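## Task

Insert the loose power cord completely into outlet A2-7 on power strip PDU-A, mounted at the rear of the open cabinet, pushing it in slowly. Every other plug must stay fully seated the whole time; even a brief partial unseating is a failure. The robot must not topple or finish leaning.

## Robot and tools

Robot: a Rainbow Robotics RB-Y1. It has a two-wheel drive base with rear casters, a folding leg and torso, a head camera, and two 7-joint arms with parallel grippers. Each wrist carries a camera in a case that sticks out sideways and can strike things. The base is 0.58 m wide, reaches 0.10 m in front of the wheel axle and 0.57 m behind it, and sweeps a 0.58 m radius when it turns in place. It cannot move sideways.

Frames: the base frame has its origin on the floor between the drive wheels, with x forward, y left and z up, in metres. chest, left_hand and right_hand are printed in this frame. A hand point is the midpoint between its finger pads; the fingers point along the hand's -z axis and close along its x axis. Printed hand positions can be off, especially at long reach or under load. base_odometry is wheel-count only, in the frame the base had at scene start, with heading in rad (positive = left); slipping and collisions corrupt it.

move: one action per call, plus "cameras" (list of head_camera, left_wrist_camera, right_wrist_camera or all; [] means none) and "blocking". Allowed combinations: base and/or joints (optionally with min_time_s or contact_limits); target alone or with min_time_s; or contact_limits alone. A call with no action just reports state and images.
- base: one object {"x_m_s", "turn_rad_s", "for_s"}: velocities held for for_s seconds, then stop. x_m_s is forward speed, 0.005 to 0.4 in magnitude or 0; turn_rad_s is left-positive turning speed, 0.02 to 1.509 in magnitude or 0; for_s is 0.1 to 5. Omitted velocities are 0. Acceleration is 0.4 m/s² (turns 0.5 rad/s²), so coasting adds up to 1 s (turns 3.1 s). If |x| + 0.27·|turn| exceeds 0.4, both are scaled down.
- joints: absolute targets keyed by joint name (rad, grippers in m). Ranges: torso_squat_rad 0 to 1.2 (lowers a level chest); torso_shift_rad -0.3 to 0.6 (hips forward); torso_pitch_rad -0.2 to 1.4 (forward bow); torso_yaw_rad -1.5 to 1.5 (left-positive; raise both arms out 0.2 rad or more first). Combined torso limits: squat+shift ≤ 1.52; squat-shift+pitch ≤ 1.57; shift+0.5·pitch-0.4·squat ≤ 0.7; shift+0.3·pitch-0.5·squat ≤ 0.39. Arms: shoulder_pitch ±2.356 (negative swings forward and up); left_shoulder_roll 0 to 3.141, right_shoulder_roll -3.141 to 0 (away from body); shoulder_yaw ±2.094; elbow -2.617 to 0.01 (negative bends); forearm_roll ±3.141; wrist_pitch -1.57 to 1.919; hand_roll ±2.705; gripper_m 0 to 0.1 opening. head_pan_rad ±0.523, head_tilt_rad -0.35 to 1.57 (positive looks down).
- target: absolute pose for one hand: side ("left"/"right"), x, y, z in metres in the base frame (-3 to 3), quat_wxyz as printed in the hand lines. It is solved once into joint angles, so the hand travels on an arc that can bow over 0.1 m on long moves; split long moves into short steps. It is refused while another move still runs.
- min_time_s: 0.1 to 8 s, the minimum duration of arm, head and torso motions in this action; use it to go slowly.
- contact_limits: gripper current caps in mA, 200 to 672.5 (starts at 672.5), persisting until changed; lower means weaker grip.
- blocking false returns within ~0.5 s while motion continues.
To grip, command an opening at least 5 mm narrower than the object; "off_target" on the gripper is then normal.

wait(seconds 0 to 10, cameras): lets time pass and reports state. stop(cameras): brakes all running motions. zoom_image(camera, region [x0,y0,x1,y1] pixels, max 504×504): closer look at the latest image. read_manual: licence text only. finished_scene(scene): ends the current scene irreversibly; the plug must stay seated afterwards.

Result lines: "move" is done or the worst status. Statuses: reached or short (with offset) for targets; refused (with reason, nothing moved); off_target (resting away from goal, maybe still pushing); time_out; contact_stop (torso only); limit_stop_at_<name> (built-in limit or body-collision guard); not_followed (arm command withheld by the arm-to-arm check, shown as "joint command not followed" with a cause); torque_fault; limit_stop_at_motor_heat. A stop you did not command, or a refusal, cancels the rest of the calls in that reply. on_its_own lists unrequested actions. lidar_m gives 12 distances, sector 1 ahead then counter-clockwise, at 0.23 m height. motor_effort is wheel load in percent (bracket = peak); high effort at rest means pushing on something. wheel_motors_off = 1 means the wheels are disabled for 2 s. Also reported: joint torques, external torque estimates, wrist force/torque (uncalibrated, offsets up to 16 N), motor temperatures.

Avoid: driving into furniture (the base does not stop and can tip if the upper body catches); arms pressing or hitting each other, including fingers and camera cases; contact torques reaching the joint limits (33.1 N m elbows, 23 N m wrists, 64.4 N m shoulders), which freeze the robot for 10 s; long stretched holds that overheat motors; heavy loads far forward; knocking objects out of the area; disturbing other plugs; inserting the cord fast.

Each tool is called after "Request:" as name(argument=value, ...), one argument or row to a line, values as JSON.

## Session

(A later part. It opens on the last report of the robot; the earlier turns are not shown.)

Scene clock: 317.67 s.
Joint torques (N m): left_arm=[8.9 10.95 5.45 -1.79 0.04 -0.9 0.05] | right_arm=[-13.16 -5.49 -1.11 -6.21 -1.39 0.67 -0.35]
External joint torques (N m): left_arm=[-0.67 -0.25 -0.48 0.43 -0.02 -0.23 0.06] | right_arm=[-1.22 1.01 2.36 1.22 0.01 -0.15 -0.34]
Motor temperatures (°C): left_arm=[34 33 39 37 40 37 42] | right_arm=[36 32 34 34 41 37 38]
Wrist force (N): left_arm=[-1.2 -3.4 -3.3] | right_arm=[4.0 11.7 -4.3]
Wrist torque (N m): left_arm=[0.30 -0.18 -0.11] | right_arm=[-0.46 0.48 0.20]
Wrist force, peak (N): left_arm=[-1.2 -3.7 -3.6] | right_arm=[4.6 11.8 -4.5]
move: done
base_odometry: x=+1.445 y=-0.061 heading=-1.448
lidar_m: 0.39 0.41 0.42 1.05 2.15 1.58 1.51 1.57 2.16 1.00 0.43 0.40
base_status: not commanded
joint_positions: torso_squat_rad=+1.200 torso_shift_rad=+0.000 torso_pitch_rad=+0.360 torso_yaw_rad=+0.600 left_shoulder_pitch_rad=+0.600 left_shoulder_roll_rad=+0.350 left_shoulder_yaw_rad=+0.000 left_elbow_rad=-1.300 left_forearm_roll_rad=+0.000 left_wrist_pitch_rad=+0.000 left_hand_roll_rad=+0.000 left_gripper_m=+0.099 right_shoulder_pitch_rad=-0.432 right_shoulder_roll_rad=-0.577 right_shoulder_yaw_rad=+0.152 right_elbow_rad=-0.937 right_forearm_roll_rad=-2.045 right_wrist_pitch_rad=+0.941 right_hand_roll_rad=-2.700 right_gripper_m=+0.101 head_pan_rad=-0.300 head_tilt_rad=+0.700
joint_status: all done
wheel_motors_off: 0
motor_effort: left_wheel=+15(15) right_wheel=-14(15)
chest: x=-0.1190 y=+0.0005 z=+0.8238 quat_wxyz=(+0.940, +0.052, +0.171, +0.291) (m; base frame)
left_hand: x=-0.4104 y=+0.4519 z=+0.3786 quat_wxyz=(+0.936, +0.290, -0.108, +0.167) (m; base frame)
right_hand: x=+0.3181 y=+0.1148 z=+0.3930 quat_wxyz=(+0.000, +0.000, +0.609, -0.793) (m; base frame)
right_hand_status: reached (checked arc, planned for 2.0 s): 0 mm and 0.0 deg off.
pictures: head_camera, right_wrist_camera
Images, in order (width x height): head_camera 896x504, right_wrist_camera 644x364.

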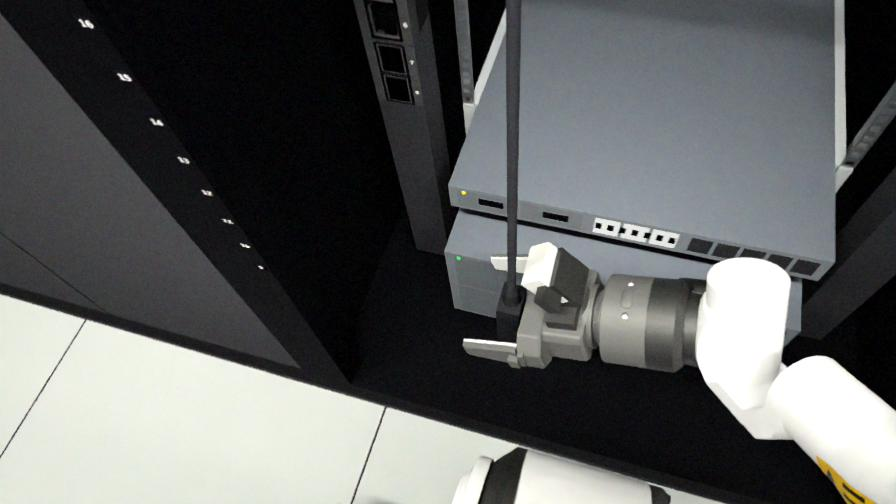

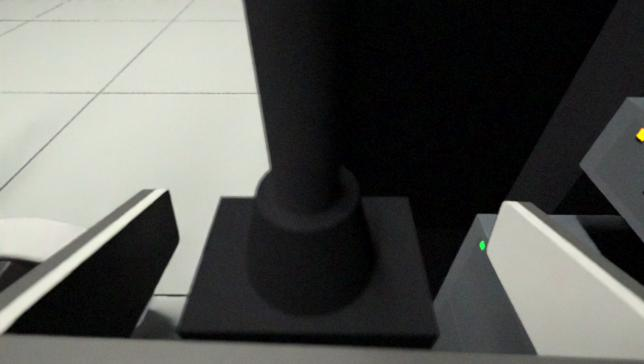

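Request:
move(
  joints={"right_gripper_m": 0.02},
  cameras=["head_camera","right_wrist_camera"],
)

Scene clock: 323.00 s.
Joint torques (N m): left_arm=[8.76 10.99 5.49 -1.92 -0.02 -0.74 -0.02] | right_arm=[-13.07 -5.61 -1.1 -6.32 -1.37 0.67 -0.42]
External joint torques (N m): left_arm=[-0.81 -0.21 -0.44 0.3 -0.08 -0.06 -0.01] | right_arm=[-1.13 0.89 2.38 1.11 0.03 -0.16 -0.41]
Motor temperatures (°C): left_arm=[34 33 39 37 40 37 42] | right_arm=[36 32 34 34 41 37 38]
Wrist force (N): left_arm=[-1.2 -3.5 -3.4] | right_arm=[3.7 11.9 -3.7]
Wrist torque (N m): left_arm=[0.31 -0.19 -0.12] | right_arm=[-0.52 0.47 0.26]
Wrist force, peak (N): left_arm=[-1.3 -3.7 -3.5] | right_arm=[4.1 12.3 -4.2]
move: off_target
base_odometry: x=+1.445 y=-0.061 heading=-1.448
lidar_m: 0.39 0.42 0.42 1.05 2.14 1.58 1.50 1.57 2.17 0.99 0.42 0.41
base_status: not commanded
joint_positions: torso_squat_rad=+1.200 torso_shift_rad=+0.000 torso_pitch_rad=+0.360 torso_yaw_rad=+0.600 left_shoulder_pitch_rad=+0.600 left_shoulder_roll_rad=+0.350 left_shoulder_yaw_rad=+0.000 left_elbow_rad=-1.300 left_forearm_roll_rad=+0.000 left_wrist_pitch_rad=+0.000 left_hand_roll_rad=+0.000 left_gripper_m=+0.099 right_shoulder_pitch_rad=-0.432 right_shoulder_roll_rad=-0.577 right_shoulder_yaw_rad=+0.152 right_elbow_rad=-0.937 right_forearm_roll_rad=-2.045 right_wrist_pitch_rad=+0.941 right_hand_roll_rad=-2.700 right_gripper_m=+0.035 head_pan_rad=-0.300 head_tilt_rad=+0.700
joint_status: right_gripper_m off_target (ended at +0.035, target +0.020)
wheel_motors_off: 0
motor_effort: left_wheel=+14(15) right_wheel=-14(14)
chest: x=-0.1190 y=+0.0005 z=+0.8238 quat_wxyz=(+0.940, +0.052, +0.171, +0.291) (m; base frame)
left_hand: x=-0.4104 y=+0.4519 z=+0.3786 quat_wxyz=(+0.936, +0.290, -0.108, +0.167) (m; base frame)
right_hand: x=+0.3181 y=+0.1148 z=+0.3930 quat_wxyz=(+0.000, +0.000, +0.609, -0.793) (m; base frame)
pictures: head_camera, right_wrist_camera
Images, in order (width x height): head_camera 896x504, right_wrist_camera 644x364.

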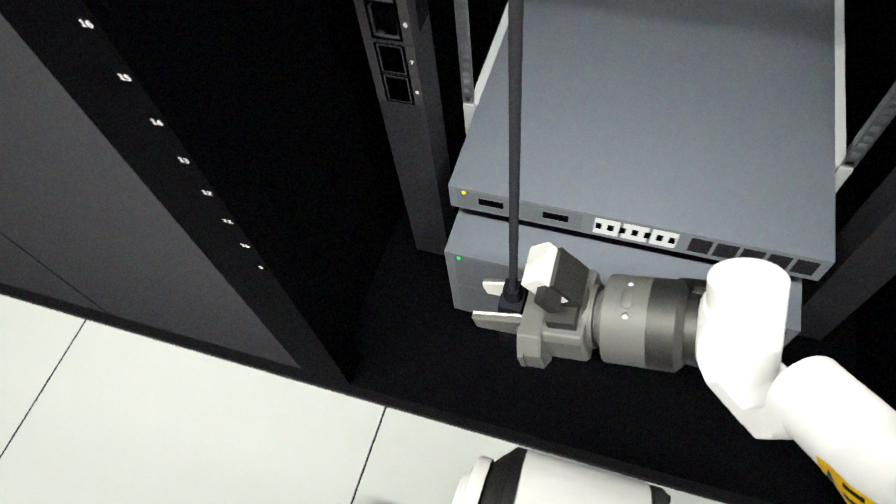

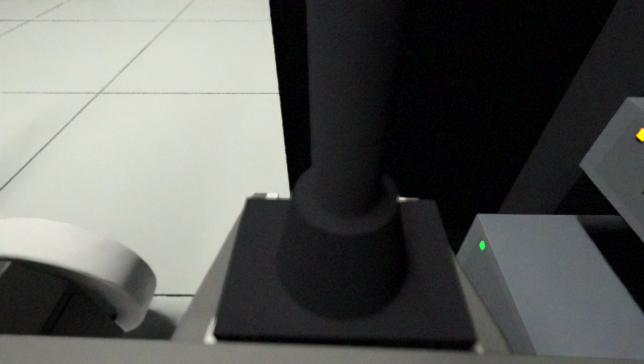

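Request:
move(
  target={"side": "right", "x": 0.31, "y": 0.1, "z": 0.56, "quat_wxyz": [0, 0, 0.6087, -0.7934]},
  min_time_s=2.5,
  cameras=[],
)

Request:
move(
  target={"side": "right", "x": 0.3, "y": 0.08, "z": 0.75, "quat_wxyz": [0, 0, 0.6087, -0.7934]},
  min_time_s=2.5,
)

Scene clock: 330.50 s.
Joint torques (N m): left_arm=[9.19 11.62 5.41 -2.02 0.03 -0.67 0.17] | right_arm=[-30.87 -49.75 -15.08 -5.78 -0.87 0.88 -0.44]
External joint torques (N m): left_arm=[-0.34 0.47 -0.5 0.24 -0.03 0.01 0.18] | right_arm=[-19.64 -37.9 -5.83 -0.57 -0.32 0.06 -0.43]
Motor temperatures (°C): left_arm=[34 33 39 37 40 37 42] | right_arm=[36 32 34 34 41 37 38]
Wrist force (N): left_arm=[-1.2 -3.5 -3.3] | right_arm=[3.1 12.1 -4.7]
Wrist torque (N m): left_arm=[0.31 -0.17 -0.12] | right_arm=[-0.36 0.43 0.27]
Wrist force, peak (N): left_arm=[-1.0 -3.7 -3.8] | right_arm=[3.6 17.4 -5.1]
move: done
base_odometry: x=+1.445 y=-0.060 heading=-1.449
lidar_m: 0.40 0.42 0.43 0.99 2.18 1.58 1.50 1.56 2.11 1.10 0.42 0.42
base_status: not commanded
joint_positions: torso_squat_rad=+1.200 torso_shift_rad=-0.002 torso_pitch_rad=+0.357 torso_yaw_rad=+0.599 left_shoulder_pitch_rad=+0.600 left_shoulder_roll_rad=+0.350 left_shoulder_yaw_rad=+0.000 left_elbow_rad=-1.300 left_forearm_roll_rad=+0.000 left_wrist_pitch_rad=+0.000 left_hand_roll_rad=+0.000 left_gripper_m=+0.099 right_shoulder_pitch_rad=-0.477 right_shoulder_roll_rad=-1.351 right_shoulder_yaw_rad=+0.760 right_elbow_rad=-1.830 right_forearm_roll_rad=-2.898 right_wrist_pitch_rad=+0.303 right_hand_roll_rad=-2.705 right_gripper_m=+0.035 head_pan_rad=-0.300 head_tilt_rad=+0.700
joint_status: all done
wheel_motors_off: 0
motor_effort: left_wheel=+33(54) right_wheel=+48(51)
chest: x=-0.1202 y=+0.0007 z=+0.8237 quat_wxyz=(+0.940, +0.052, +0.170, +0.290) (m; base frame)
left_hand: x=-0.4100 y=+0.4520 z=+0.3775 quat_wxyz=(+0.936, +0.289, -0.110, +0.167) (m; base frame)
right_hand: x=+0.3062 y=+0.1004 z=+0.5585 quat_wxyz=(-0.003, -0.002, +0.611, -0.792) (m; base frame)
right_hand_status: reached (checked arc, planned for 2.5 s): 4 mm and 0.5 deg off.
pictures: none
No camera images: "cameras" was empty.

Scene clock: 342.80 s.
Joint torques (N m): left_arm=[9.17 11.38 5.74 -2.06 -0.07 -0.68 0.13] | right_arm=[0.65 -46.81 -19.9 20.71 -0.49 0.78 -0.22]
External joint torques (N m): left_arm=[-0.47 0.28 -0.14 0.16 -0.13 -0.01 0.14] | right_arm=[9.34 -34.72 -10.19 23.83 -0.14 0.18 -0.21]
External joint torques when the fault began: right_arm=[5.87 -57.62 -19.64 31.06 -0.43 -0.13 -0.43]
Motor temperatures (°C): left_arm=[34 33 39 37 40 37 42] | right_arm=[36 35 35 36 41 37 38]
Wrist force (N): left_arm=[-1.3 -3.6 -3.5] | right_arm=[5.1 12.9 -3.0]
Wrist torque (N m): left_arm=[0.33 -0.20 -0.11] | right_arm=[-0.47 0.59 0.33]
Wrist force, peak (N): left_arm=[-2.5 -5.9 -2.9] | right_arm=[6.6 17.8 -2.9]
move: torque_fault
TORQUE FAULT: right_elbow_rad reached its load limit. The robot stopped for 10 seconds, dropped its targets and accepts commands again. Before the stop ended, the hold on right_elbow_rad was turned back by 0.8 degrees, the way its load pushed it. The stop added 9.4 s to the call.
base_odometry: x=+1.445 y=-0.060 heading=-1.447
lidar_m: 0.40 0.42 0.42 1.01 2.17 1.58 1.50 1.55 2.12 1.07 0.42 0.41
base_status: not commanded
joint_positions: torso_squat_rad=+1.200 torso_shift_rad=-0.001 torso_pitch_rad=+0.360 torso_yaw_rad=+0.603 left_shoulder_pitch_rad=+0.600 left_shoulder_roll_rad=+0.350 left_shoulder_yaw_rad=+0.000 left_elbow_rad=-1.300 left_forearm_roll_rad=+0.000 left_wrist_pitch_rad=+0.000 left_hand_roll_rad=+0.000 left_gripper_m=+0.099 right_shoulder_pitch_rad=-0.046 right_shoulder_roll_rad=-1.620 right_shoulder_yaw_rad=+0.040 right_elbow_rad=-2.299 right_forearm_roll_rad=-3.120 right_wrist_pitch_rad=+0.171 right_hand_roll_rad=-2.705 right_gripper_m=+0.035 head_pan_rad=-0.300 head_tilt_rad=+0.700
joint_status: right_shoulder_pitch_rad torque_fault (moved +0.430 of +0.454); right_shoulder_roll_rad torque_fault (moved -0.267 of -0.338); right_shoulder_yaw_rad torque_fault (moved -0.720 of -0.746); right_forearm_roll_rad torque_fault (moved -0.223 of -0.243); right_wrist_pitch_rad torque_fault (moved -0.132 of -0.145); the others done
wheel_motors_off: 0
on_its_own: right_shoulder_pitch_rad is held at -0.044, not at your -0.023, since a torque_fault; right_shoulder_roll_rad is held at -1.628, not at your -1.689, since a torque_fault; right_shoulder_yaw_rad is held at +0.038, not at your +0.014, since a torque_fault; right_forearm_roll_rad is held at -3.120, not at your -3.141, since a torque_fault; right_wrist_pitch_rad is held at +0.171, not at your +0.157, since a torque_fault; left_wheel is at rest, and its effort (+54) is outside its rest range (-51 to +51)
motor_effort: left_wheel=+54(66) right_wheel=-2(48)
chest: x=-0.1192 y=+0.0024 z=+0.8236 quat_wxyz=(+0.939, +0.050, +0.172, +0.292) (m; base frame)
left_hand: x=-0.4122 y=+0.4511 z=+0.3769 quat_wxyz=(+0.936, +0.289, -0.108, +0.169) (m; base frame)
right_hand: x=+0.2916 y=+0.0870 z=+0.7519 quat_wxyz=(+0.035, +0.057, +0.682, -0.728) (m; base frame)
right_hand_status: short (checked arc, as near as the solve gets, planned for 2.5 s): torque_fault, 11 mm and 13.7 deg off.
pictures: head_camera, left_wrist_camera, right_wrist_camera
Images, in order (width x height): head_camera 896x504, left_wrist_camera 644x364, right_wrist_camera 644x364.

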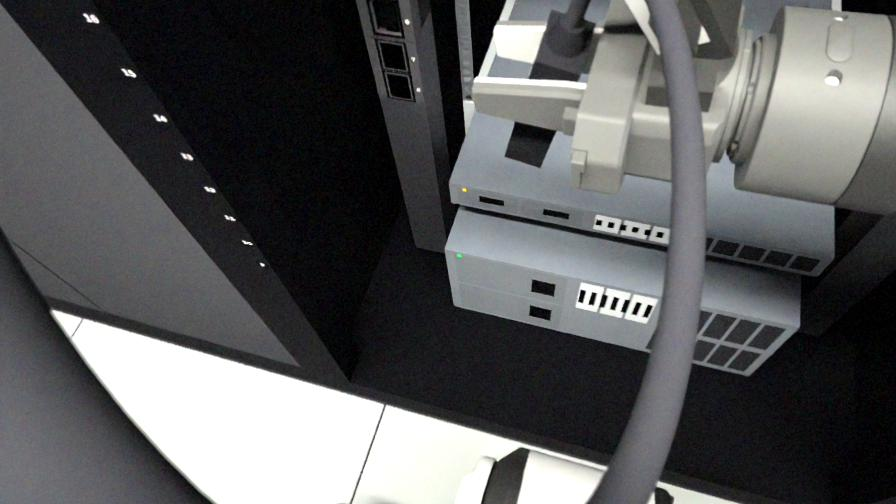

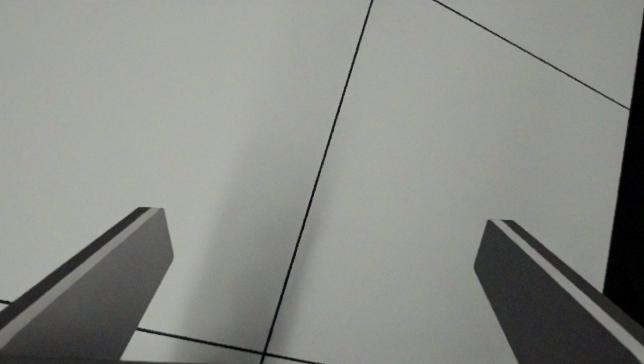

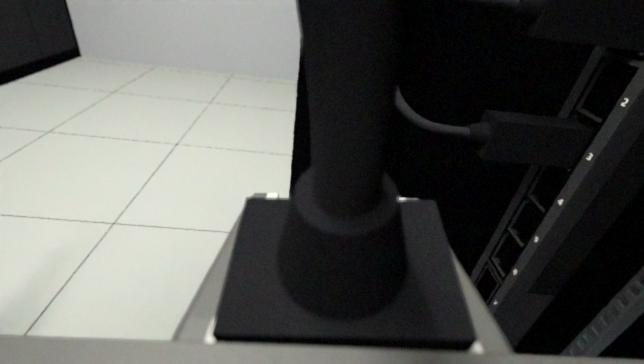

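Request:
move(
  base={"x_m_s": -0.08, "for_s": 1.9},
)

Scene clock: 350.43 s.
Joint torques (N m): left_arm=[8.77 11.1 5.66 -2.05 0.12 -0.73 0.05] | right_arm=[-8.17 -12.83 -10.72 -2.71 -0.58 0.79 -0.24]
External joint torques (N m): left_arm=[-0.8 -0.1 -0.27 0.18 0.06 -0.06 0.06] | right_arm=[0.6 -0.68 -0.96 0.35 -0.23 0.2 -0.23]
Motor temperatures (°C): left_arm=[34 33 39 37 40 37 42] | right_arm=[36 35 35 37 41 37 38]
Wrist force (N): left_arm=[-1.3 -3.4 -3.2] | right_arm=[5.3 12.5 -2.6]
Wrist torque (N m): left_arm=[0.30 -0.19 -0.11] | right_arm=[-0.40 0.58 0.31]
Wrist force, peak (N): left_arm=[-3.9 -4.7 -3.7] | right_arm=[2.5 14.1 -4.2]
move: done
base_odometry: x=+1.426 y=+0.091 heading=-1.449
lidar_m: 0.54 0.53 0.58 1.58 1.95 1.41 1.35 1.40 1.91 1.66 0.58 0.53
base_status: done (sent for 1.9 of 1.9 s)
joint_positions: torso_squat_rad=+1.200 torso_shift_rad=+0.000 torso_pitch_rad=+0.360 torso_yaw_rad=+0.600 left_shoulder_pitch_rad=+0.600 left_shoulder_roll_rad=+0.350 left_shoulder_yaw_rad=+0.000 left_elbow_rad=-1.300 left_forearm_roll_rad=+0.000 left_wrist_pitch_rad=+0.000 left_hand_roll_rad=+0.000 left_gripper_m=+0.099 right_shoulder_pitch_rad=-0.044 right_shoulder_roll_rad=-1.628 right_shoulder_yaw_rad=+0.038 right_elbow_rad=-2.293 right_forearm_roll_rad=-3.120 right_wrist_pitch_rad=+0.171 right_hand_roll_rad=-2.705 right_gripper_m=+0.035 head_pan_rad=-0.300 head_tilt_rad=+0.700
joint_status: not commanded
wheel_motors_off: 0
on_its_own: right_shoulder_pitch_rad is held at -0.044, not at your -0.023, since a torque_fault; right_shoulder_roll_rad is held at -1.628, not at your -1.689, since a torque_fault; right_shoulder_yaw_rad is held at +0.038, not at your +0.014, since a torque_fault; right_forearm_roll_rad is held at -3.120, not at your -3.141, since a torque_fault; right_wrist_pitch_rad is held at +0.171, not at your +0.157, since a torque_fault
motor_effort: left_wheel=-13(29) right_wheel=+14(61)
chest: x=-0.1190 y=+0.0006 z=+0.8237 quat_wxyz=(+0.940, +0.052, +0.171, +0.291) (m; base frame)
left_hand: x=-0.4104 y=+0.4518 z=+0.3785 quat_wxyz=(+0.936, +0.290, -0.108, +0.167) (m; base frame)
right_hand: x=+0.2949 y=+0.0828 z=+0.7509 quat_wxyz=(+0.034, +0.062, +0.680, -0.730) (m; base frame)
pictures: head_camera, left_wrist_camera, right_wrist_camera
Images, in order (width x height): head_camera 896x504, left_wrist_camera 644x364, right_wrist_camera 644x364.

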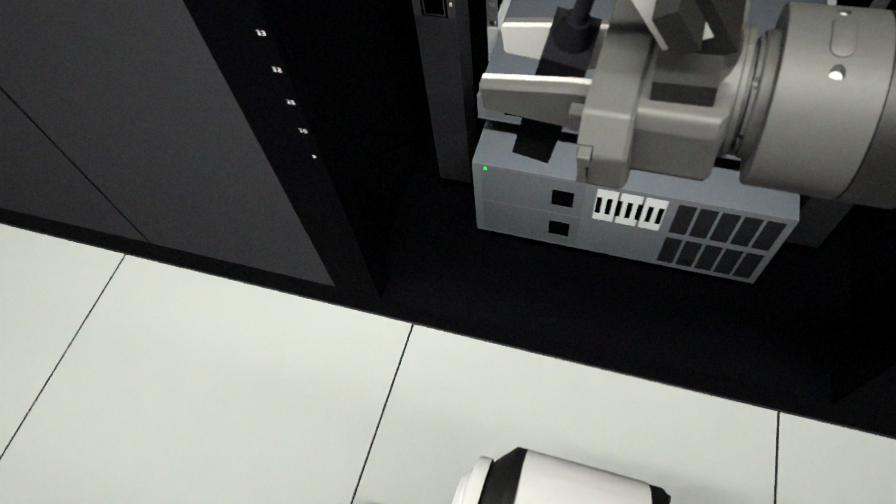

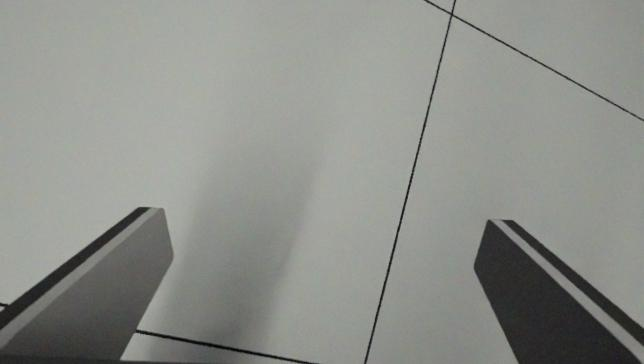

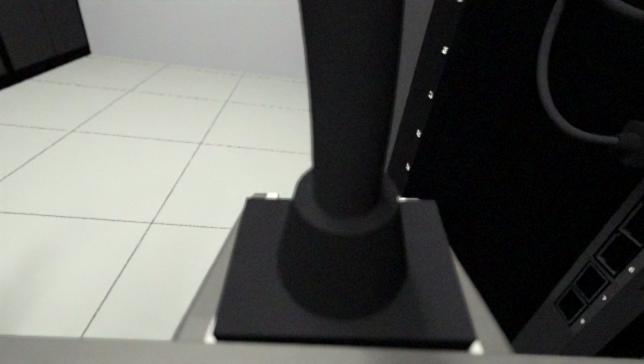

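Request:
move(
  target={"side": "right", "x": 0.33, "y": 0.04, "z": 0.75, "quat_wxyz": [-0.4986, -0.650, 0.349, -0.455]},
  min_time_s=3,
  cameras=["head_camera","right_wrist_camera"],
)

Scene clock: 363.90 s.
Joint torques (N m): left_arm=[8.8 11.51 5.74 -2.28 0.08 -0.65 0.13] | right_arm=[-3.26 2.43 0.9 -9.67 -0.56 1.92 -0.21]
External joint torques (N m): left_arm=[-0.77 0.31 -0.19 -0.05 0.02 0.02 0.14] | right_arm=[0.94 0.12 -0.87 -0.29 -0.23 -0.02 -0.25]
Motor temperatures (°C): left_arm=[34 33 39 37 40 37 42] | right_arm=[36 34 35 36 41 37 38]
Wrist force (N): left_arm=[-1.3 -3.6 -3.4] | right_arm=[-2.5 7.2 -1.3]
Wrist torque (N m): left_arm=[0.32 -0.19 -0.12] | right_arm=[-0.21 0.14 0.11]
Wrist force, peak (N): left_arm=[-1.4 -3.8 -3.4] | right_arm=[5.1 13.2 -3.0]
move: short
base_odometry: x=+1.426 y=+0.091 heading=-1.449
lidar_m: 0.55 0.53 0.58 1.58 1.95 1.42 1.35 1.40 1.91 1.66 0.59 0.54
base_status: not commanded
joint_positions: torso_squat_rad=+1.200 torso_shift_rad=+0.000 torso_pitch_rad=+0.360 torso_yaw_rad=+0.600 left_shoulder_pitch_rad=+0.600 left_shoulder_roll_rad=+0.350 left_shoulder_yaw_rad=+0.000 left_elbow_rad=-1.300 left_forearm_roll_rad=+0.000 left_wrist_pitch_rad=+0.000 left_hand_roll_rad=+0.000 left_gripper_m=+0.099 right_shoulder_pitch_rad=+0.083 right_shoulder_roll_rad=+0.000 right_shoulder_yaw_rad=+0.032 right_elbow_rad=-2.617 right_forearm_roll_rad=-3.141 right_wrist_pitch_rad=-0.552 right_hand_roll_rad=-2.705 right_gripper_m=+0.035 head_pan_rad=-0.300 head_tilt_rad=+0.700
joint_status: all done
wheel_motors_off: 0
motor_effort: left_wheel=-14(14) right_wheel=+14(15)
chest: x=-0.1190 y=+0.0006 z=+0.8237 quat_wxyz=(+0.940, +0.052, +0.171, +0.291) (m; base frame)
left_hand: x=-0.4104 y=+0.4518 z=+0.3785 quat_wxyz=(+0.936, +0.290, -0.108, +0.167) (m; base frame)
right_hand: x=+0.3300 y=+0.0407 z=+0.7499 quat_wxyz=(-0.616, -0.117, +0.737, -0.254) (m; base frame)
right_hand_status: short (checked arc, as near as the solve gets, planned for 3.0 s): 1 mm and 81.8 deg off. The place is met; only the turn is off.
pictures: head_camera, right_wrist_camera
Images, in order (width x height): head_camera 896x504, right_wrist_camera 644x364.

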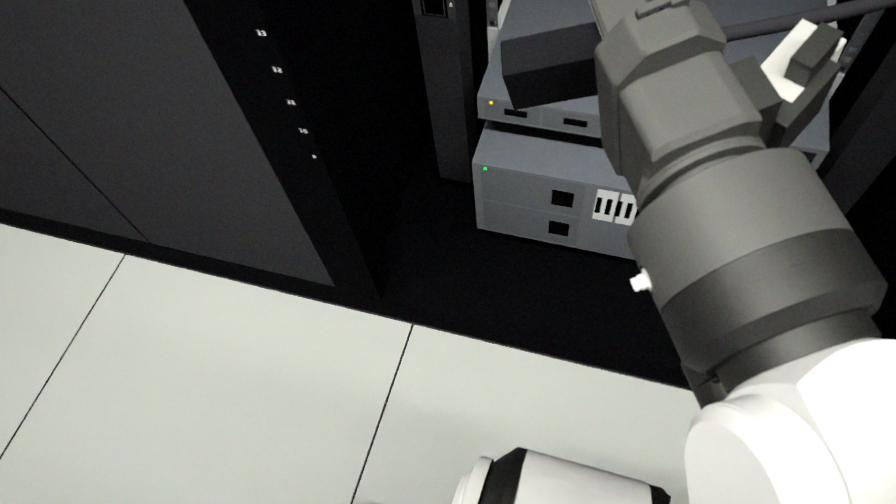

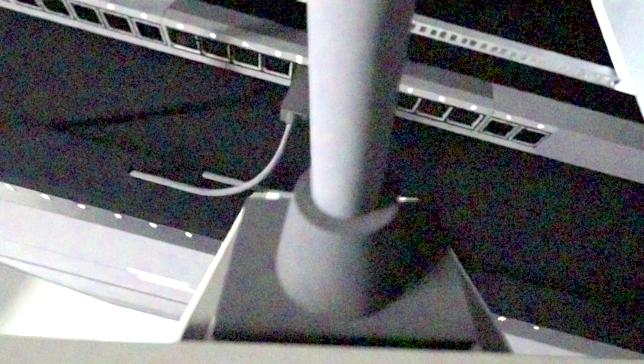

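Request:
zoom_image(
  camera="head_camera",
  region=[470, 0, 700, 130],
)

Request:
zoom_image(
  camera="right_wrist_camera",
  region=[230, 0, 570, 200],
)

Scaled by 2.191 from the camera's 896x504 image, which has a finer 1280x720 frame.

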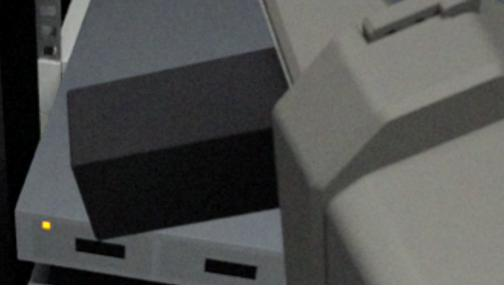

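Scaled by 1.482 from the camera's 644x364 image, which has a finer 1265x715 frame.

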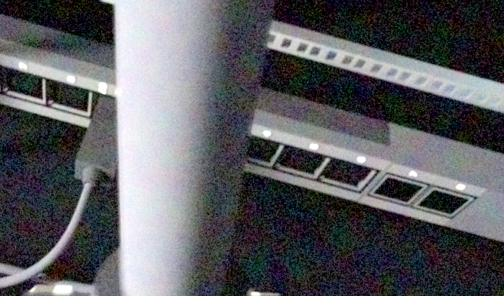

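Request:
move(
  target={"side": "left", "x": 0.18, "y": 0.31, "z": 0.76, "quat_wxyz": [0.183, 0.183, -0.683, -0.683]},
  min_time_s=3,
  cameras=["head_camera","left_wrist_camera"],
)

Scene clock: 377.47 s.
Joint torques (N m): left_arm=[-13.9 14.15 7.89 -3.98 2.18 -0.42 -0.26] | right_arm=[-3.39 2.43 0.99 -9.73 -0.52 1.96 -0.28]
External joint torques (N m): left_arm=[0.59 0.97 -0.99 0.8 0.26 -0.25 -0.28] | right_arm=[0.8 0.12 -0.78 -0.34 -0.19 0.01 -0.33]
Motor temperatures (°C): left_arm=[34 33 39 37 40 37 42] | right_arm=[36 34 34 36 41 37 38]
Wrist force (N): left_arm=[0.3 -6.8 1.3] | right_arm=[-2.7 7.5 -1.9]
Wrist torque (N m): left_arm=[0.56 -0.12 -0.11] | right_arm=[-0.23 0.12 0.13]
Wrist force, peak (N): left_arm=[-1.4 -6.8 2.0] | right_arm=[-3.0 7.6 -2.0]
move: done
base_odometry: x=+1.426 y=+0.091 heading=-1.449
lidar_m: 0.55 0.53 0.58 1.58 1.96 1.43 1.35 1.40 1.92 1.66 0.58 0.52
base_status: not commanded
joint_positions: torso_squat_rad=+1.200 torso_shift_rad=+0.000 torso_pitch_rad=+0.360 torso_yaw_rad=+0.600 left_shoulder_pitch_rad=-0.765 left_shoulder_roll_rad=+0.750 left_shoulder_yaw_rad=-0.356 left_elbow_rad=-1.298 left_forearm_roll_rad=-0.533 left_wrist_pitch_rad=-1.306 left_hand_roll_rad=-0.087 left_gripper_m=+0.099 right_shoulder_pitch_rad=+0.083 right_shoulder_roll_rad=+0.000 right_shoulder_yaw_rad=+0.032 right_elbow_rad=-2.617 right_forearm_roll_rad=-3.141 right_wrist_pitch_rad=-0.552 right_hand_roll_rad=-2.705 right_gripper_m=+0.035 head_pan_rad=-0.300 head_tilt_rad=+0.700
joint_status: all done
wheel_motors_off: 0
motor_effort: left_wheel=-13(14) right_wheel=+14(15)
chest: x=-0.1190 y=+0.0006 z=+0.8237 quat_wxyz=(+0.940, +0.052, +0.171, +0.291) (m; base frame)
left_hand: x=+0.1798 y=+0.3097 z=+0.7603 quat_wxyz=(+0.185, +0.184, -0.682, -0.683) (m; base frame)
left_hand_status: reached (checked arc, planned for 3.0 s): 1 mm and 0.3 deg off.
right_hand: x=+0.3300 y=+0.0407 z=+0.7499 quat_wxyz=(-0.616, -0.117, +0.737, -0.254) (m; base frame)
pictures: head_camera, left_wrist_camera
Images, in order (width x height): head_camera 896x504, left_wrist_camera 644x364.

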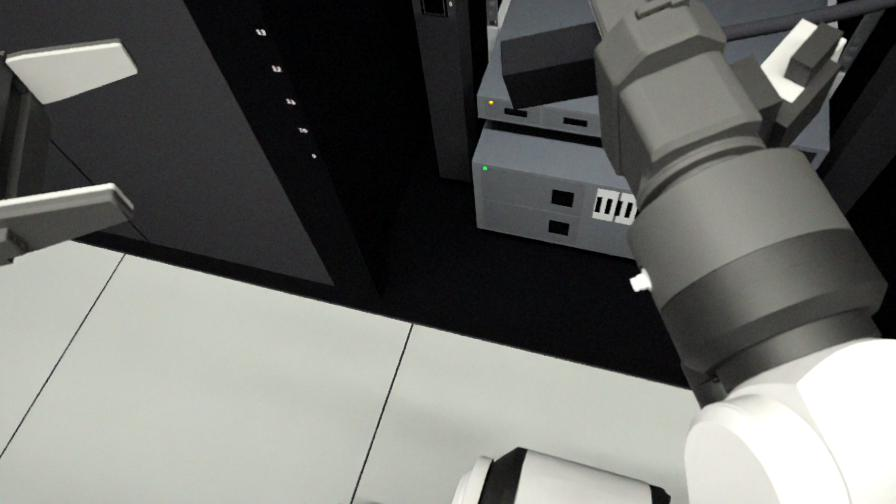

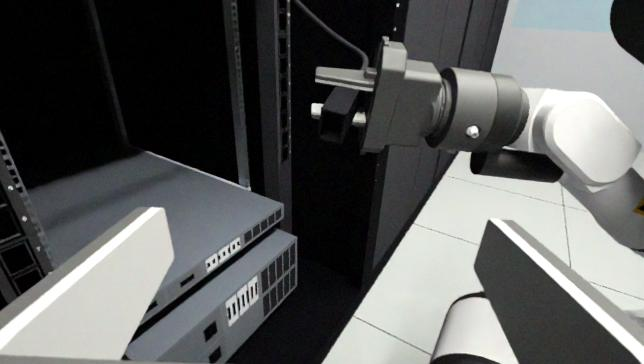

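Request:
zoom_image(
  camera="left_wrist_camera",
  region=[300, 50, 400, 160],
)

Scaled by 4.582 from the camera's 644x364 image, which has a finer 1265x715 frame.

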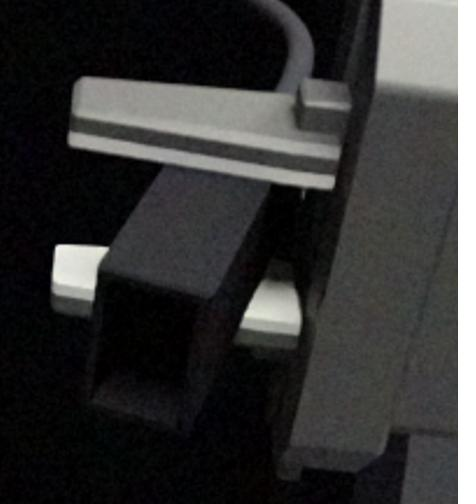

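Request:
move(
  target={"side": "left", "x": 0.288, "y": 0.215, "z": 0.686, "quat_wxyz": [-0.055, -0.116, 0.895, 0.427]},
  min_time_s=3,
  cameras=["head_camera","left_wrist_camera"],
)

Request:
zoom_image(
  camera="left_wrist_camera",
  region=[222, 82, 422, 282],
)

Scene clock: 395.33 s.
Joint torques (N m): left_arm=[-16.53 7.11 1.2 -4.43 1.56 -1.38 -0.22] | right_arm=[-3.32 2.43 0.95 -9.64 -0.61 1.96 -0.24]
External joint torques (N m): left_arm=[0.96 -0.12 -1.4 1.21 0.14 -0.3 -0.22] | right_arm=[0.87 0.12 -0.82 -0.25 -0.28 0.02 -0.29]
Motor temperatures (°C): left_arm=[34 33 39 37 40 36 42] | right_arm=[36 33 34 35 41 37 38]
Wrist force (N): left_arm=[-1.2 -6.1 3.5] | right_arm=[-3.1 6.8 -1.3]
Wrist torque (N m): left_arm=[0.53 -0.23 -0.12] | right_arm=[-0.16 0.07 0.11]
Wrist force, peak (N): left_arm=[-1.6 -6.4 3.6] | right_arm=[-3.3 7.7 -1.6]
move: short
base_odometry: x=+1.426 y=+0.091 heading=-1.449
lidar_m: 0.55 0.53 0.58 1.58 1.95 1.42 1.35 1.40 1.92 1.66 0.58 0.53
base_status: not commanded
joint_positions: torso_squat_rad=+1.200 torso_shift_rad=+0.000 torso_pitch_rad=+0.360 torso_yaw_rad=+0.600 left_shoulder_pitch_rad=-1.140 left_shoulder_roll_rad=+0.090 left_shoulder_yaw_rad=-0.374 left_elbow_rad=-0.267 left_forearm_roll_rad=-0.342 left_wrist_pitch_rad=-1.557 left_hand_roll_rad=-0.442 left_gripper_m=+0.099 right_shoulder_pitch_rad=+0.083 right_shoulder_roll_rad=+0.000 right_shoulder_yaw_rad=+0.032 right_elbow_rad=-2.617 right_forearm_roll_rad=-3.141 right_wrist_pitch_rad=-0.552 right_hand_roll_rad=-2.705 right_gripper_m=+0.035 head_pan_rad=-0.300 head_tilt_rad=+0.700
joint_status: all done
wheel_motors_off: 0
motor_effort: left_wheel=-13(14) right_wheel=+15(15)
chest: x=-0.1190 y=+0.0006 z=+0.8237 quat_wxyz=(+0.940, +0.052, +0.171, +0.291) (m; base frame)
left_hand: x=+0.2875 y=+0.2148 z=+0.6865 quat_wxyz=(+0.248, +0.194, -0.814, -0.489) (m; base frame)
left_hand_status: short (checked arc, as near as the solve gets, planned for 3.0 s): 1 mm and 26.6 deg off. The place is met; only the turn is off.
right_hand: x=+0.3300 y=+0.0407 z=+0.7498 quat_wxyz=(-0.616, -0.117, +0.737, -0.254) (m; base frame)
pictures: head_camera, left_wrist_camera
Images, in order (width x height): head_camera 896x504, left_wrist_camera 644x364.

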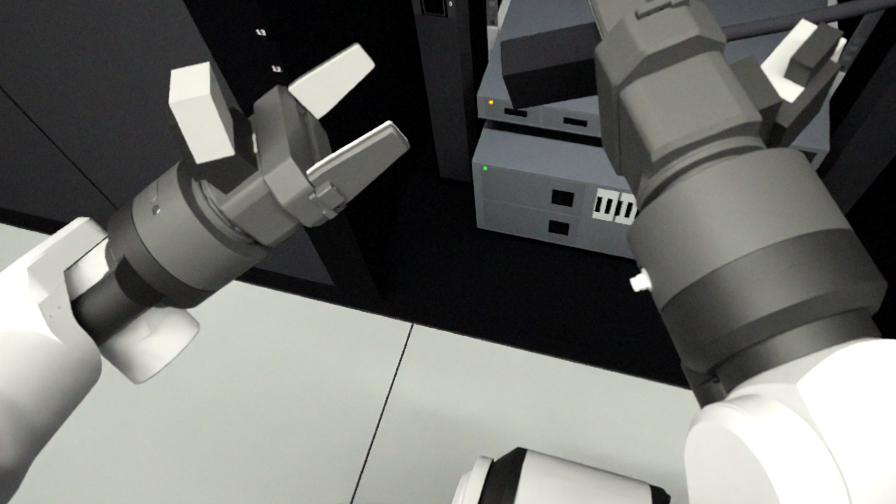

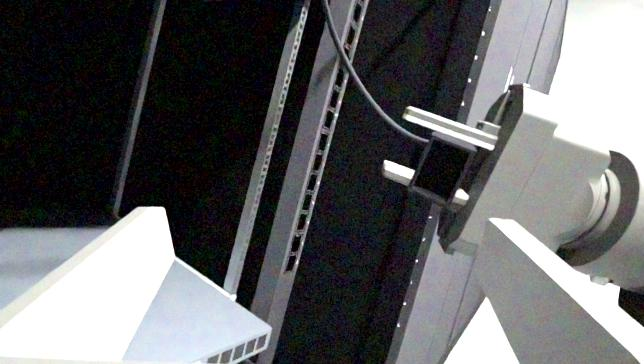

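Scaled by 2.520 from the camera's 644x364 image, which has a finer 1265x715 frame.

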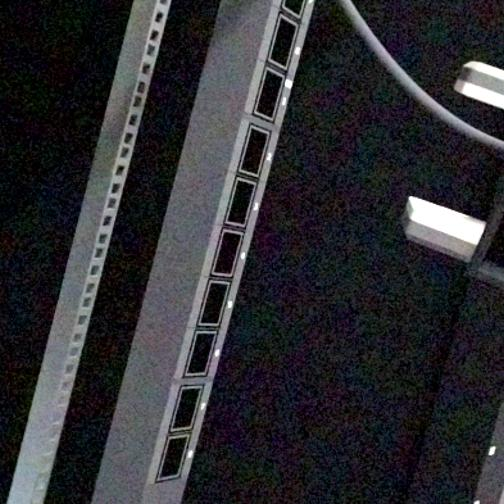

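Request:
zoom_image(
  camera="left_wrist_camera",
  region=[380, 90, 520, 230],
)

Scaled by 3.600 from the camera's 644x364 image, which has a finer 1265x715 frame.

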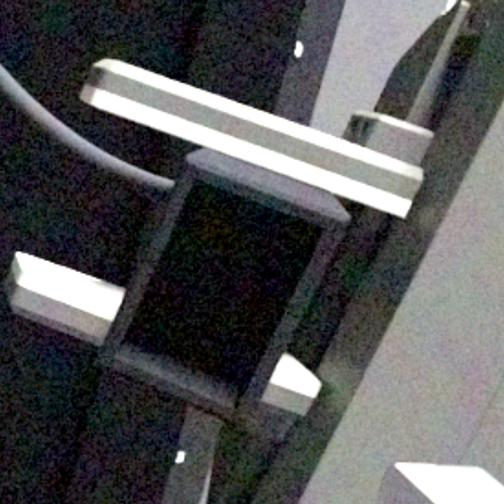

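Request:
move(
  target={"side": "left", "x": 0.12, "y": 0.36, "z": 0.8, "quat_wxyz": [0.43, 0.43, -0.561, -0.561]},
  min_time_s=3,
  cameras=[],
)

Request:
move(
  target={"side": "left", "x": 0.3, "y": 0.37, "z": 0.8, "quat_wxyz": [0.43, 0.43, -0.561, -0.561]},
  min_time_s=3,
  cameras=["head_camera","left_wrist_camera"],
)

Request:
zoom_image(
  camera="left_wrist_camera",
  region=[200, 50, 450, 300],
)

Scene clock: 411.77 s.
Joint torques (N m): left_arm=[-5.37 11.08 9.3 -4.82 0.87 -0.64 0.37] | right_arm=[-3.54 2.7 1.15 -9.75 -0.46 1.94 -0.27]
External joint torques (N m): left_arm=[0.07 0.47 0.3 0.38 0.19 -0.2 0.36] | right_arm=[0.66 0.39 -0.61 -0.36 -0.12 -0.01 -0.32]
Motor temperatures (°C): left_arm=[35 33 39 37 40 36 42] | right_arm=[36 33 34 35 41 37 38]
Wrist force (N): left_arm=[0.2 -6.8 1.3] | right_arm=[-3.3 7.2 -1.2]
Wrist torque (N m): left_arm=[0.57 -0.13 -0.13] | right_arm=[-0.21 0.07 0.13]
Wrist force, peak (N): left_arm=[-1.7 -6.4 3.8] | right_arm=[-3.0 7.6 -1.9]
move: done
base_odometry: x=+1.426 y=+0.091 heading=-1.449
lidar_m: 0.55 0.53 0.58 1.58 1.95 1.42 1.35 1.39 1.92 1.66 0.58 0.53
base_status: not commanded
joint_positions: torso_squat_rad=+1.200 torso_shift_rad=+0.000 torso_pitch_rad=+0.360 torso_yaw_rad=+0.600 left_shoulder_pitch_rad=-0.009 left_shoulder_roll_rad=+0.972 left_shoulder_yaw_rad=-0.068 left_elbow_rad=-2.201 left_forearm_roll_rad=-0.308 left_wrist_pitch_rad=-0.296 left_hand_roll_rad=-0.224 left_gripper_m=+0.099 right_shoulder_pitch_rad=+0.083 right_shoulder_roll_rad=+0.000 right_shoulder_yaw_rad=+0.032 right_elbow_rad=-2.617 right_forearm_roll_rad=-3.141 right_wrist_pitch_rad=-0.552 right_hand_roll_rad=-2.705 right_gripper_m=+0.035 head_pan_rad=-0.300 head_tilt_rad=+0.700
joint_status: all done
wheel_motors_off: 0
motor_effort: left_wheel=-14(14) right_wheel=+14(15)
chest: x=-0.1190 y=+0.0006 z=+0.8237 quat_wxyz=(+0.940, +0.052, +0.171, +0.291) (m; base frame)
left_hand: x=+0.1196 y=+0.3600 z=+0.8001 quat_wxyz=(+0.428, +0.430, -0.563, -0.561) (m; base frame)
left_hand_status: reached (checked arc, planned for 3.0 s): 0 mm and 0.3 deg off.
right_hand: x=+0.3300 y=+0.0406 z=+0.7498 quat_wxyz=(-0.616, -0.117, +0.737, -0.254) (m; base frame)
pictures: none
No camera images: "cameras" was empty.

Scene clock: 415.10 s.
Joint torques (N m): left_arm=[-15.12 11.24 10.11 -3.71 0.29 0.04 0.38] | right_arm=[-3.62 2.52 1.2 -9.66 -0.52 1.96 -0.3]
External joint torques (N m): left_arm=[-0.01 -0.73 -0.82 0.96 -0.12 0.27 0.37] | right_arm=[0.58 0.2 -0.57 -0.27 -0.18 0.02 -0.35]
Motor temperatures (°C): left_arm=[35 33 39 37 40 36 42] | right_arm=[36 33 34 35 41 37 38]
Wrist force (N): left_arm=[0.4 -6.8 1.3] | right_arm=[-3.1 6.7 -1.0]
Wrist torque (N m): left_arm=[0.56 -0.12 -0.11] | right_arm=[-0.14 0.09 0.12]
Wrist force, peak (N): left_arm=[0.4 -7.0 1.5] | right_arm=[-2.9 7.7 -1.7]
move: done
base_odometry: x=+1.426 y=+0.091 heading=-1.449
lidar_m: 0.55 0.53 0.58 1.58 1.95 1.42 1.34 1.40 1.91 1.66 0.58 0.53
base_status: not commanded
joint_positions: torso_squat_rad=+1.200 torso_shift_rad=+0.000 torso_pitch_rad=+0.360 torso_yaw_rad=+0.600 left_shoulder_pitch_rad=-0.791 left_shoulder_roll_rad=+0.850 left_shoulder_yaw_rad=-0.499 left_elbow_rad=-1.674 left_forearm_roll_rad=-0.343 left_wrist_pitch_rad=-0.155 left_hand_roll_rad=-0.119 left_gripper_m=+0.099 right_shoulder_pitch_rad=+0.083 right_shoulder_roll_rad=+0.000 right_shoulder_yaw_rad=+0.032 right_elbow_rad=-2.617 right_forearm_roll_rad=-3.141 right_wrist_pitch_rad=-0.552 right_hand_roll_rad=-2.705 right_gripper_m=+0.035 head_pan_rad=-0.300 head_tilt_rad=+0.700
joint_status: all done
wheel_motors_off: 0
motor_effort: left_wheel=-14(14) right_wheel=+14(15)
chest: x=-0.1190 y=+0.0006 z=+0.8237 quat_wxyz=(+0.940, +0.052, +0.171, +0.291) (m; base frame)
left_hand: x=+0.2996 y=+0.3699 z=+0.8001 quat_wxyz=(+0.431, +0.430, -0.561, -0.561) (m; base frame)
left_hand_status: reached (checked arc, planned for 3.0 s): 0 mm and 0.1 deg off.
right_hand: x=+0.3300 y=+0.0406 z=+0.7498 quat_wxyz=(-0.616, -0.117, +0.737, -0.254) (m; base frame)
pictures: head_camera, left_wrist_camera
Images, in order (width x height): head_camera 896x504, left_wrist_camera 644x364.

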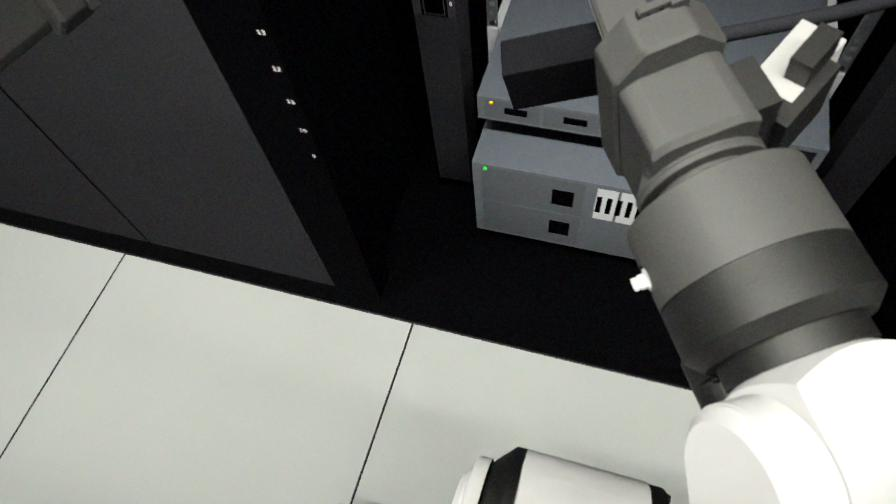

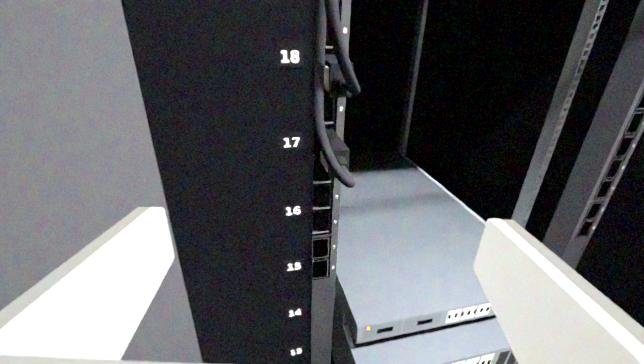

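Scaled by 2.016 from the camera's 644x364 image, which has a finer 1265x715 frame.

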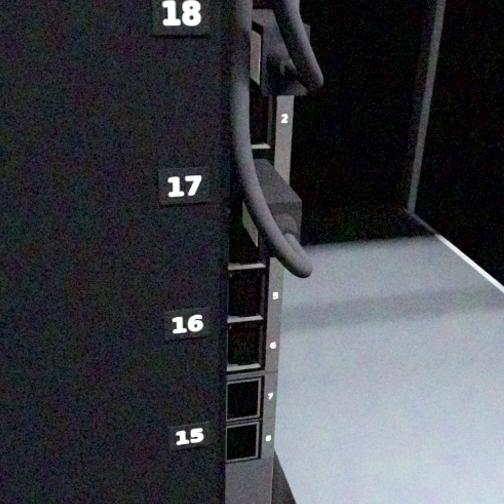

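Request:
move(
  target={"side": "left", "x": 0.12, "y": 0.36, "z": 0.8, "quat_wxyz": [0.43, 0.43, -0.561, -0.561]},
  min_time_s=2.5,
  cameras=[],
)

Request:
move(
  joints={"left_shoulder_pitch_rad": 0.6, "left_shoulder_roll_rad": 0.35, "left_shoulder_yaw_rad": 0, "left_elbow_rad": -1.3, "left_wrist_pitch_rad": 0, "left_forearm_roll_rad": 0, "left_hand_roll_rad": 0, "torso_squat_rad": 0.95},
  min_time_s=3,
  cameras=[],
)

Request:
move(
  target={"side": "right", "x": 0.38, "y": 0.06, "z": 0.88, "quat_wxyz": [0.4304, 0.561, 0.4304, -0.561]},
  min_time_s=3,
)

Scene clock: 427.57 s.
Joint torques (N m): left_arm=[-4.09 11.89 9.75 -4.84 0.59 -0.73 -0.38] | right_arm=[-3.61 2.39 1.14 -9.74 -0.54 1.94 -0.32]
External joint torques (N m): left_arm=[1.39 1.26 0.72 0.29 -0.06 -0.25 -0.39] | right_arm=[0.59 0.08 -0.63 -0.36 -0.21 0 -0.37]
Motor temperatures (°C): left_arm=[35 33 39 37 40 36 42] | right_arm=[36 32 34 35 41 37 38]
Wrist force (N): left_arm=[0.5 -6.9 1.3] | right_arm=[-2.7 6.7 -1.4]
Wrist torque (N m): left_arm=[0.59 -0.11 -0.12] | right_arm=[-0.17 0.11 0.10]
Wrist force, peak (N): left_arm=[0.5 -7.0 1.4] | right_arm=[-3.3 7.6 -1.5]
move: done
base_odometry: x=+1.426 y=+0.091 heading=-1.449
lidar_m: 0.54 0.53 0.58 1.59 1.95 1.42 1.35 1.41 1.91 1.66 0.58 0.53
base_status: not commanded
joint_positions: torso_squat_rad=+1.200 torso_shift_rad=+0.000 torso_pitch_rad=+0.360 torso_yaw_rad=+0.600 left_shoulder_pitch_rad=-0.012 left_shoulder_roll_rad=+0.984 left_shoulder_yaw_rad=-0.075 left_elbow_rad=-2.205 left_forearm_roll_rad=-0.278 left_wrist_pitch_rad=-0.285 left_hand_roll_rad=-0.249 left_gripper_m=+0.099 right_shoulder_pitch_rad=+0.083 right_shoulder_roll_rad=+0.000 right_shoulder_yaw_rad=+0.032 right_elbow_rad=-2.617 right_forearm_roll_rad=-3.141 right_wrist_pitch_rad=-0.552 right_hand_roll_rad=-2.705 right_gripper_m=+0.035 head_pan_rad=-0.300 head_tilt_rad=+0.700
joint_status: all done
wheel_motors_off: 0
motor_effort: left_wheel=-14(14) right_wheel=+13(14)
chest: x=-0.1190 y=+0.0006 z=+0.8237 quat_wxyz=(+0.940, +0.052, +0.171, +0.291) (m; base frame)
left_hand: x=+0.1203 y=+0.3599 z=+0.8000 quat_wxyz=(+0.430, +0.430, -0.561, -0.561) (m; base frame)
left_hand_status: reached (checked arc, planned for 2.5 s): 0 mm and 0.0 deg off.
right_hand: x=+0.3300 y=+0.0406 z=+0.7498 quat_wxyz=(-0.616, -0.117, +0.737, -0.254) (m; base frame)
pictures: none
No camera images: "cameras" was empty.

Scene clock: 430.87 s.
Joint torques (N m): left_arm=[8.87 10.63 6.73 -1.78 0.42 -0.62 0.34] | right_arm=[-3.78 2.52 1.25 -9.64 -0.57 1.96 -0.28]
External joint torques (N m): left_arm=[-0.7 -0.57 0.8 0.44 0.36 0.05 0.35] | right_arm=[0.42 0.21 -0.52 -0.25 -0.23 0.02 -0.33]
Motor temperatures (°C): left_arm=[34 33 39 37 40 36 42] | right_arm=[36 32 34 35 41 37 38]
Wrist force (N): left_arm=[-1.2 -3.5 -3.3] | right_arm=[-2.4 6.6 -1.5]
Wrist torque (N m): left_arm=[0.33 -0.19 -0.11] | right_arm=[-0.14 0.15 0.11]
Wrist force, peak (N): left_arm=[0.2 -6.8 1.3] | right_arm=[-3.2 7.2 -2.2]
move: done
base_odometry: x=+1.426 y=+0.091 heading=-1.449
lidar_m: 0.55 0.53 0.58 1.59 1.95 1.41 1.35 1.40 1.92 1.66 0.59 0.53
base_status: not commanded
joint_positions: torso_squat_rad=+0.950 torso_shift_rad=+0.000 torso_pitch_rad=+0.360 torso_yaw_rad=+0.600 left_shoulder_pitch_rad=+0.600 left_shoulder_roll_rad=+0.350 left_shoulder_yaw_rad=+0.000 left_elbow_rad=-1.300 left_forearm_roll_rad=+0.000 left_wrist_pitch_rad=+0.000 left_hand_roll_rad=+0.000 left_gripper_m=+0.099 right_shoulder_pitch_rad=+0.083 right_shoulder_roll_rad=+0.000 right_shoulder_yaw_rad=+0.032 right_elbow_rad=-2.617 right_forearm_roll_rad=-3.141 right_wrist_pitch_rad=-0.552 right_hand_roll_rad=-2.705 right_gripper_m=+0.035 head_pan_rad=-0.300 head_tilt_rad=+0.700
joint_status: all done
wheel_motors_off: 0
motor_effort: left_wheel=-14(14) right_wheel=+14(14)
chest: x=-0.1189 y=+0.0007 z=+0.9772 quat_wxyz=(+0.940, +0.052, +0.171, +0.291) (m; base frame)
left_hand: x=-0.4103 y=+0.4519 z=+0.5320 quat_wxyz=(+0.936, +0.290, -0.108, +0.167) (m; base frame)
right_hand: x=+0.3301 y=+0.0407 z=+0.9032 quat_wxyz=(-0.616, -0.117, +0.736, -0.254) (m; base frame)
pictures: none
No camera images: "cameras" was empty.

Scene clock: 434.20 s.
Joint torques (N m): left_arm=[9.3 10.11 5.94 -1.8 0.18 -0.63 0.52] | right_arm=[-10.7 -12.93 -10.74 -4.9 -0.74 -0.18 0.06]
External joint torques (N m): left_arm=[-0.27 -1.09 0.01 0.43 0.12 0.05 0.53] | right_arm=[-1.6 -0.12 -0.95 0.49 -0.26 0.35 0.11]
Motor temperatures (°C): left_arm=[34 33 39 37 40 36 42] | right_arm=[36 32 34 35 41 37 38]
Wrist force (N): left_arm=[-1.1 -3.5 -3.1] | right_arm=[10.9 5.8 -2.3]
Wrist torque (N m): left_arm=[0.31 -0.17 -0.10] | right_arm=[-0.05 0.80 0.37]
Wrist force, peak (N): left_arm=[-1.2 -3.8 -3.2] | right_arm=[11.0 9.4 -1.6]
move: done
base_odometry: x=+1.426 y=+0.091 heading=-1.449
lidar_m: 0.55 0.53 0.58 1.59 1.95 1.41 1.35 1.41 1.91 1.66 0.58 0.54
base_status: not commanded
joint_positions: torso_squat_rad=+0.950 torso_shift_rad=+0.000 torso_pitch_rad=+0.360 torso_yaw_rad=+0.600 left_shoulder_pitch_rad=+0.600 left_shoulder_roll_rad=+0.350 left_shoulder_yaw_rad=+0.000 left_elbow_rad=-1.300 left_forearm_roll_rad=+0.000 left_wrist_pitch_rad=+0.000 left_hand_roll_rad=+0.000 left_gripper_m=+0.099 right_shoulder_pitch_rad=-0.083 right_shoulder_roll_rad=-1.267 right_shoulder_yaw_rad=-0.053 right_elbow_rad=-2.071 right_forearm_roll_rad=-2.359 right_wrist_pitch_rad=+0.276 right_hand_roll_rad=-1.843 right_gripper_m=+0.035 head_pan_rad=-0.300 head_tilt_rad=+0.700
joint_status: all done
wheel_motors_off: 0
motor_effort: left_wheel=-14(14) right_wheel=+14(15)
chest: x=-0.1189 y=+0.0007 z=+0.9772 quat_wxyz=(+0.940, +0.052, +0.171, +0.291) (m; base frame)
left_hand: x=-0.4103 y=+0.4520 z=+0.5321 quat_wxyz=(+0.936, +0.290, -0.108, +0.167) (m; base frame)
right_hand: x=+0.3802 y=+0.0596 z=+0.8795 quat_wxyz=(+0.429, +0.562, +0.437, -0.557) (m; base frame)
right_hand_status: reached (checked arc, planned for 3.0 s): 1 mm and 0.9 deg off.
pictures: head_camera, left_wrist_camera, right_wrist_camera
Images, in order (width x height): head_camera 896x504, left_wrist_camera 644x364, right_wrist_camera 644x364.

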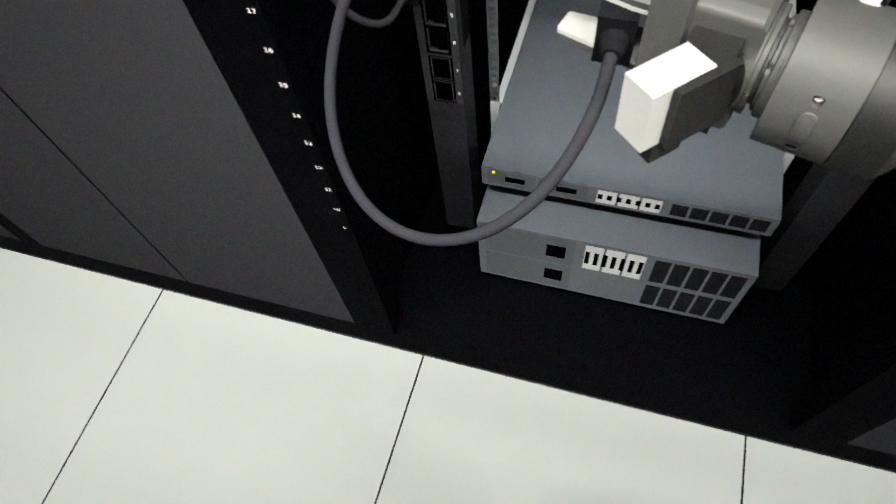

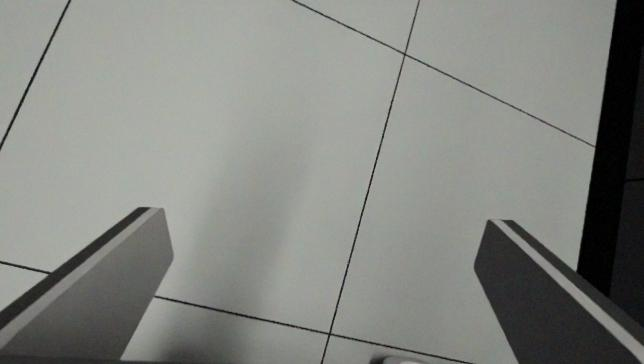

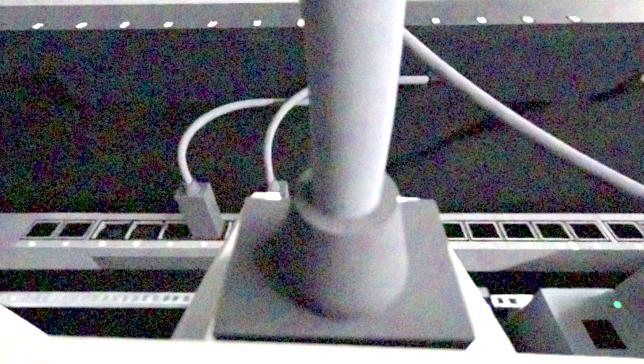

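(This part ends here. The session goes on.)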